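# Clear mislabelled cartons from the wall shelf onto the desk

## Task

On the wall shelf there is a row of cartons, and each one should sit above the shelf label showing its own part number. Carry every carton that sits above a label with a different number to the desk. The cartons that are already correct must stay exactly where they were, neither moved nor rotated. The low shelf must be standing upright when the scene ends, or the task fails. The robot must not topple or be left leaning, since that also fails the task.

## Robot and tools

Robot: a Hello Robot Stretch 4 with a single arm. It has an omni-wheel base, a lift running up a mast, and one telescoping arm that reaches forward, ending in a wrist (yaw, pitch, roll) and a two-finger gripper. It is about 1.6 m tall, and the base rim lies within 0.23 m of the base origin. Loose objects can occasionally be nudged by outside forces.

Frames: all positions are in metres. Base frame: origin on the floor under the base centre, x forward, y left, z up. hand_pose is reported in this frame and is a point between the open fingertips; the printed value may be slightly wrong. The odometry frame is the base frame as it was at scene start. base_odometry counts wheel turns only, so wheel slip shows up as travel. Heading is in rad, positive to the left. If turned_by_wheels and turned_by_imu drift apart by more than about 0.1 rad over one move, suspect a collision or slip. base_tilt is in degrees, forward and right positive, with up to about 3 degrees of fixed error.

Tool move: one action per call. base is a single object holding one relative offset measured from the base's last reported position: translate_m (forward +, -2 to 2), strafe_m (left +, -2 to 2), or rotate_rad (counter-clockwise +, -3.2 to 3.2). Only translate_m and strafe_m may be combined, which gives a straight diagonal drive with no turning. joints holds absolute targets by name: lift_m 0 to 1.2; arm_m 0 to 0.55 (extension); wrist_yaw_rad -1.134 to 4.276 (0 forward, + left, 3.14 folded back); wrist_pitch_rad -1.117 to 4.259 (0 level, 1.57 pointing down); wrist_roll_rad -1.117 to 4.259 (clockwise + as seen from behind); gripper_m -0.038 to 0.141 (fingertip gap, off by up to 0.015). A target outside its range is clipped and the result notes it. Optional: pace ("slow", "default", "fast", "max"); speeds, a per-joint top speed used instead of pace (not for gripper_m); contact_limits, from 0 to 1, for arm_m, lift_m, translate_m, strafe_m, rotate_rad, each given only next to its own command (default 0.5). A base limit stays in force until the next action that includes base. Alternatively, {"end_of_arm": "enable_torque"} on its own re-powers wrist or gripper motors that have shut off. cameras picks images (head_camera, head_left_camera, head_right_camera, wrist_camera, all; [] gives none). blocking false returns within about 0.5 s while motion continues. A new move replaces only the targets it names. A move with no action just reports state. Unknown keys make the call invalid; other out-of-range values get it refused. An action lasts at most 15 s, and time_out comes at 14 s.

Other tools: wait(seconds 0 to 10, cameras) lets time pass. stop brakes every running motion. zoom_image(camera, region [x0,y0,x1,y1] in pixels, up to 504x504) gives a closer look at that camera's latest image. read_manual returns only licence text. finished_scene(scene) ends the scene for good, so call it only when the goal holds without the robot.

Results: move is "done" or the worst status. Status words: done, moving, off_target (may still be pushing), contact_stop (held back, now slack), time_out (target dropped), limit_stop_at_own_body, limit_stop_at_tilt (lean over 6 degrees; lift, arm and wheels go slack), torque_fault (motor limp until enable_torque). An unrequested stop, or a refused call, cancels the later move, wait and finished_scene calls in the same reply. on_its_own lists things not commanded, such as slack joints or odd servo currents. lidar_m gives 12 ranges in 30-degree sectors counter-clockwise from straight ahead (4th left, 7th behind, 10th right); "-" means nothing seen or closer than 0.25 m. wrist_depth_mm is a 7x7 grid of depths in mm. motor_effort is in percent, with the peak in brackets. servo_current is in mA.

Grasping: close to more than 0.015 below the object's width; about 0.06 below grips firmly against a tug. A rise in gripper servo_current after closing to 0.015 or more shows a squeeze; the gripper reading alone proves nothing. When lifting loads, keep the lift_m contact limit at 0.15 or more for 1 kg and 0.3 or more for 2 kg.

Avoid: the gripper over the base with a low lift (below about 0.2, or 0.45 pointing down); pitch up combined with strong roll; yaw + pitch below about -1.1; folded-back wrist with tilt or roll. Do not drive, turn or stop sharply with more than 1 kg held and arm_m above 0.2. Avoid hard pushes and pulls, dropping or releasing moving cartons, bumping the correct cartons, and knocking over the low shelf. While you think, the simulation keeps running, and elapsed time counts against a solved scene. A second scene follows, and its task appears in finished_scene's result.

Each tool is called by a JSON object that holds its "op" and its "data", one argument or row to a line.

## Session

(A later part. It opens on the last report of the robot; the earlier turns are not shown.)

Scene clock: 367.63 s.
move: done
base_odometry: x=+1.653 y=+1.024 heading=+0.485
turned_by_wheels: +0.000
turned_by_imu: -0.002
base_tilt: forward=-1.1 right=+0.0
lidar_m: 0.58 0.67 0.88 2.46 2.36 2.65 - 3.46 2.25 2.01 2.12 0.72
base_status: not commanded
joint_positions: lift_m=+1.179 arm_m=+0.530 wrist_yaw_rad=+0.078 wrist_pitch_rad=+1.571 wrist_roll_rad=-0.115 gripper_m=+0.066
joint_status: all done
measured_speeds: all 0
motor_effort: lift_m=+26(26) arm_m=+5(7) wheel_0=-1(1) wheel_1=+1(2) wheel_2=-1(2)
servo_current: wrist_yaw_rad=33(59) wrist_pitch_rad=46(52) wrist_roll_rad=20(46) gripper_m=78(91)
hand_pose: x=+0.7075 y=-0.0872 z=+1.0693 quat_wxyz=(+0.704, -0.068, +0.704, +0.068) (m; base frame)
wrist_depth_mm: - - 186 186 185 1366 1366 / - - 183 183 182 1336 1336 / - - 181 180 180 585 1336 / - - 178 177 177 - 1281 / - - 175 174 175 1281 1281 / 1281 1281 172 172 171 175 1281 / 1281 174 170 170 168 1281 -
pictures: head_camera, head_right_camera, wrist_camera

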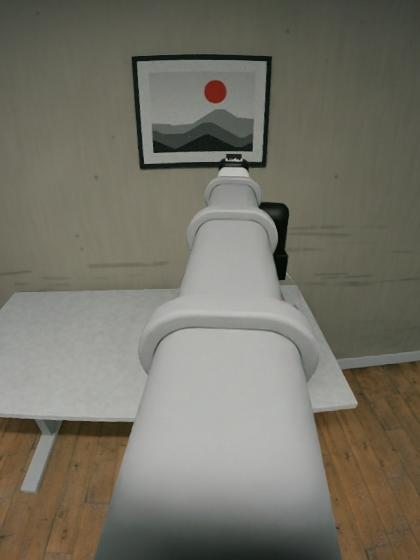

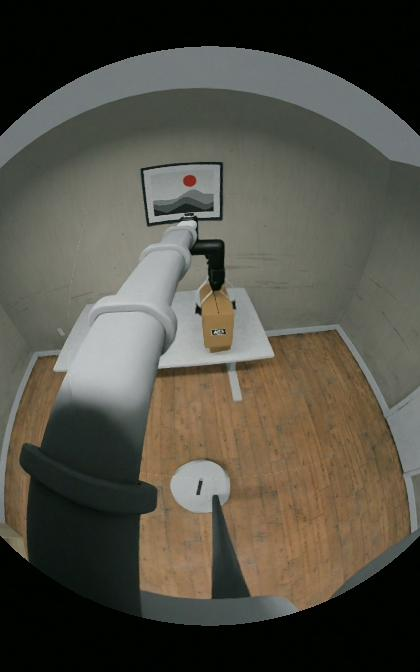

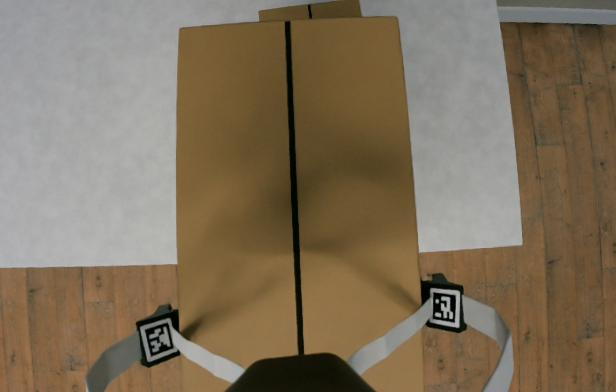

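{"op": "move", "data": {
  "base": {"translate_m": 0.14, "strafe_m": 0.28},
  "pace": "slow",
  "cameras": ["head_camera","head_right_camera","wrist_camera"]
}}

Scene clock: 376.40 s.
move: done
base_odometry: x=+1.646 y=+1.337 heading=+0.485
turned_by_wheels: +0.000
turned_by_imu: -0.003
base_tilt: forward=-1.0 right=-0.1
lidar_m: 0.48 0.50 0.66 2.19 2.20 2.34 - 3.91 2.50 2.31 0.83 0.53
base_status: done
joint_positions: lift_m=+1.179 arm_m=+0.530 wrist_yaw_rad=+0.078 wrist_pitch_rad=+1.571 wrist_roll_rad=-0.115 gripper_m=+0.066
joint_status: not commanded
measured_speeds: all 0
motor_effort: lift_m=+26(26) arm_m=+5(5) wheel_0=+0(8) wheel_1=+2(6) wheel_2=-1(5)
servo_current: wrist_yaw_rad=46(65) wrist_pitch_rad=46(59) wrist_roll_rad=39(52) gripper_m=91(91)
hand_pose: x=+0.7076 y=-0.0872 z=+1.0693 quat_wxyz=(+0.704, -0.068, +0.704, +0.068) (m; base frame)
wrist_depth_mm: - - 187 186 185 - - / - - 184 183 182 - - / - - 181 180 180 399 399 / - - 178 177 177 439 397 / - - 175 174 174 449 389 / - - 173 172 172 175 389 / - 173 169 169 167 1281 -
pictures: head_camera, head_right_camera, wrist_camera

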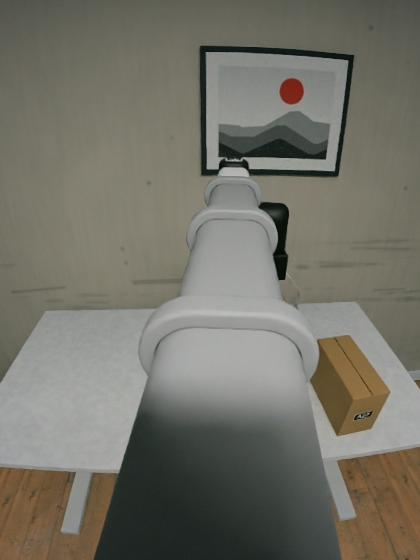

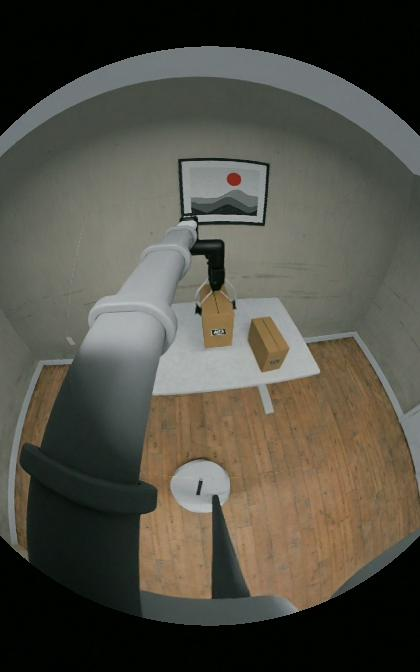

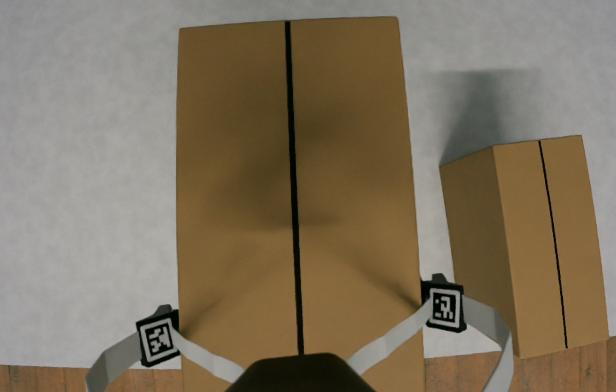

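{"op": "move", "data": {
  "joints": {"lift_m": 0.959},
  "pace": "slow",
  "contact_limits": {"lift_m": 0.15},
  "cameras": ["head_right_camera","wrist_camera"]
}}

{"op": "move", "data": {
  "joints": {"gripper_m": 0.133},
  "cameras": []
}}

{"op": "move", "data": {
  "joints": {"lift_m": 1.1},
  "pace": "slow",
  "cameras": ["wrist_camera","head_camera"]
}}

{"op": "move", "data": {
  "base": {"translate_m": -0.8},
  "cameras": ["head_camera"]
}}

Scene clock: 385.43 s.
move: done
base_odometry: x=+1.646 y=+1.337 heading=+0.485
turned_by_wheels: +0.000
turned_by_imu: -0.002
base_tilt: forward=-1.0 right=+0.0
lidar_m: 0.48 0.51 0.65 2.20 2.22 2.33 - 3.90 2.56 2.33 0.81 0.53
base_status: not commanded
joint_positions: lift_m=+0.959 arm_m=+0.530 wrist_yaw_rad=+0.078 wrist_pitch_rad=+1.571 wrist_roll_rad=-0.115 gripper_m=+0.066
joint_status: all done
measured_speeds: all 0
motor_effort: lift_m=+16(25) arm_m=+5(5) wheel_0=+0(0) wheel_1=+2(2) wheel_2=-1(1)
servo_current: wrist_yaw_rad=39(65) wrist_pitch_rad=39(52) wrist_roll_rad=33(52) gripper_m=72(91)
contact_limits: lift_m 0.15
hand_pose: x=+0.7076 y=-0.0872 z=+0.8491 quat_wxyz=(+0.704, -0.068, +0.704, +0.068) (m; base frame)
wrist_depth_mm: - - 181 180 180 - - / - - 179 179 178 - - / - - 177 177 177 - 304 / - - 175 175 175 - 315 / - - 173 173 173 - 320 / - - 172 171 171 171 327 / - 164 170 170 168 - -
pictures: head_right_camera, wrist_camera

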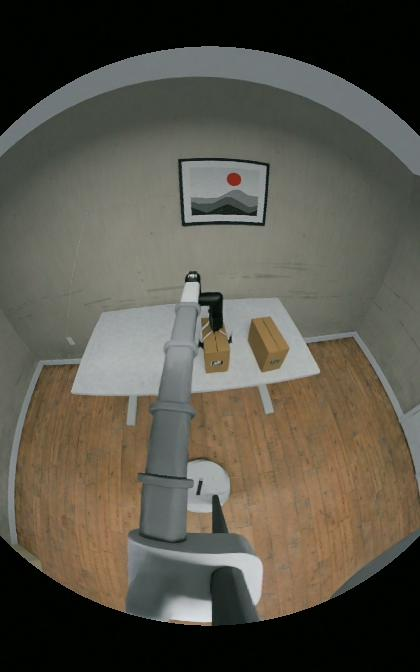

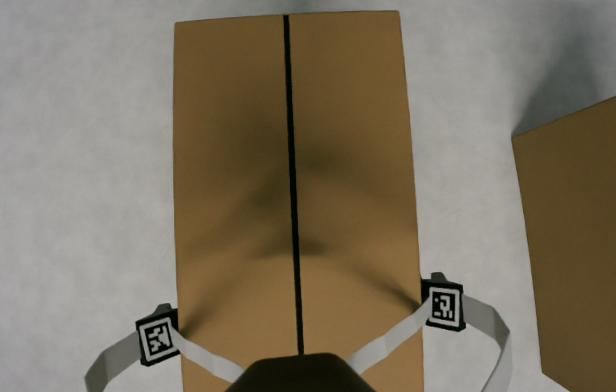

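Scene clock: 387.07 s.
move: done
base_odometry: x=+1.646 y=+1.337 heading=+0.485
turned_by_wheels: +0.000
turned_by_imu: -0.001
base_tilt: forward=-1.1 right=+0.0
lidar_m: 0.49 0.50 0.66 2.19 2.20 2.35 - 3.88 2.53 2.32 0.83 0.55
base_status: not commanded
joint_positions: lift_m=+0.959 arm_m=+0.530 wrist_yaw_rad=+0.078 wrist_pitch_rad=+1.571 wrist_roll_rad=-0.115 gripper_m=+0.133
joint_status: all done
measured_speeds: all 0
motor_effort: lift_m=+13(17) arm_m=+5(5) wheel_0=-2(2) wheel_1=+0(3) wheel_2=-2(3)
servo_current: wrist_yaw_rad=33(59) wrist_pitch_rad=39(52) wrist_roll_rad=33(52) gripper_m=33(104)
contact_limits: lift_m 0.15
hand_pose: x=+0.7076 y=-0.0872 z=+0.8493 quat_wxyz=(+0.704, -0.068, +0.704, +0.068) (m; base frame)
wrist_depth_mm: - - 189 189 - - - / - - 187 187 188 - - / - - 185 185 185 - 298 / - - 183 183 183 - 306 / - - 181 181 182 - 319 / - - 180 179 180 186 324 / - - 177 178 178 - 329
pictures: none
No camera images: "cameras" was empty.

Scene clock: 389.03 s.
move: done
base_odometry: x=+1.646 y=+1.337 heading=+0.485
turned_by_wheels: +0.000
turned_by_imu: +0.000
base_tilt: forward=-1.1 right=-0.2
lidar_m: 0.48 0.50 0.64 2.19 2.22 2.36 - 3.87 2.54 2.31 0.83 0.54
base_status: not commanded
joint_positions: lift_m=+1.100 arm_m=+0.530 wrist_yaw_rad=+0.078 wrist_pitch_rad=+1.571 wrist_roll_rad=-0.115 gripper_m=+0.133
joint_status: all done
measured_speeds: all 0
motor_effort: lift_m=+23(27) arm_m=+5(5) wheel_0=+0(2) wheel_1=+0(1) wheel_2=+0(3)
servo_current: wrist_yaw_rad=26(65) wrist_pitch_rad=39(46) wrist_roll_rad=33(46) gripper_m=20(46)
hand_pose: x=+0.7076 y=-0.0872 z=+0.9895 quat_wxyz=(+0.704, -0.068, +0.704, +0.068) (m; base frame)
wrist_depth_mm: - - - - - - - / - - - - - - - / - - 320 320 - 389 322 / - - 320 319 - 407 317 / - - 315 315 - 421 317 / - - 310 312 190 399 329 / - - - 137 - - -
pictures: head_camera, wrist_camera

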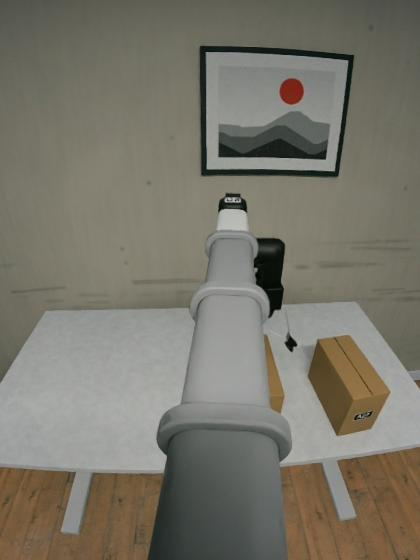

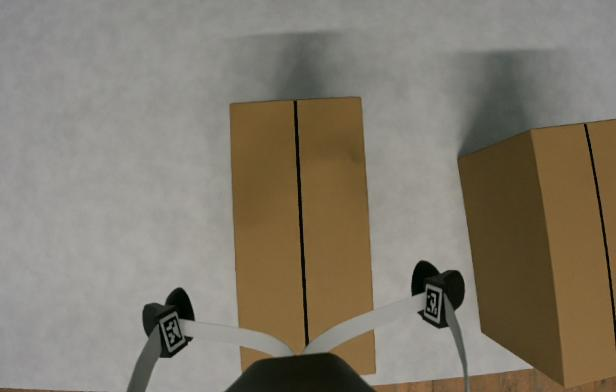

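Scene clock: 393.20 s.
move: done
base_odometry: x=+0.938 y=+0.964 heading=+0.485
turned_by_wheels: +0.000
turned_by_imu: +0.000
base_tilt: forward=-1.0 right=-0.1
lidar_m: 1.28 1.33 2.27 2.09 1.76 2.22 4.00 4.02 2.68 2.41 2.45 1.41
base_status: done
joint_positions: lift_m=+1.100 arm_m=+0.530 wrist_yaw_rad=+0.078 wrist_pitch_rad=+1.571 wrist_roll_rad=-0.115 gripper_m=+0.133
joint_status: not commanded
measured_speeds: all 0
motor_effort: lift_m=+23(23) arm_m=+4(5) wheel_0=-1(10) wheel_1=-1(6) wheel_2=+0(11)
servo_current: wrist_yaw_rad=46(65) wrist_pitch_rad=46(52) wrist_roll_rad=33(46) gripper_m=26(46)
hand_pose: x=+0.7076 y=-0.0872 z=+0.9895 quat_wxyz=(+0.704, -0.068, +0.704, +0.068) (m; base frame)
wrist_depth_mm: 1281 1255 1255 1281 1255 1255 1255 / 1255 1255 1255 1281 1255 1255 1255 / 1255 1229 1255 1229 1229 1255 1229 / 1229 1229 1229 1229 1229 1255 1229 / 1229 1205 1205 1205 1205 1205 1229 / 1205 1182 1229 1229 1229 1182 1205 / 1182 1182 1205 146 1205 1182 1182
pictures: head_camera

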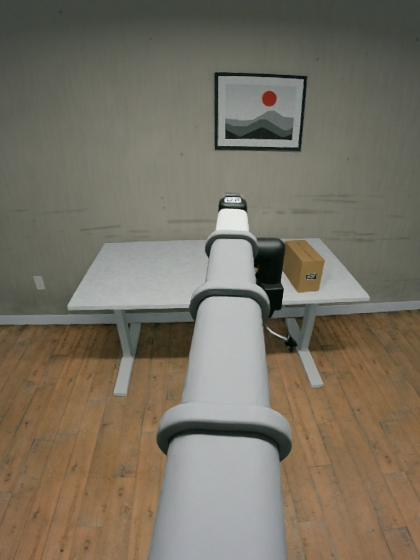

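{"op": "finished_scene", "data": {
  "scene": 1
}}

The scene is finished: the task was done.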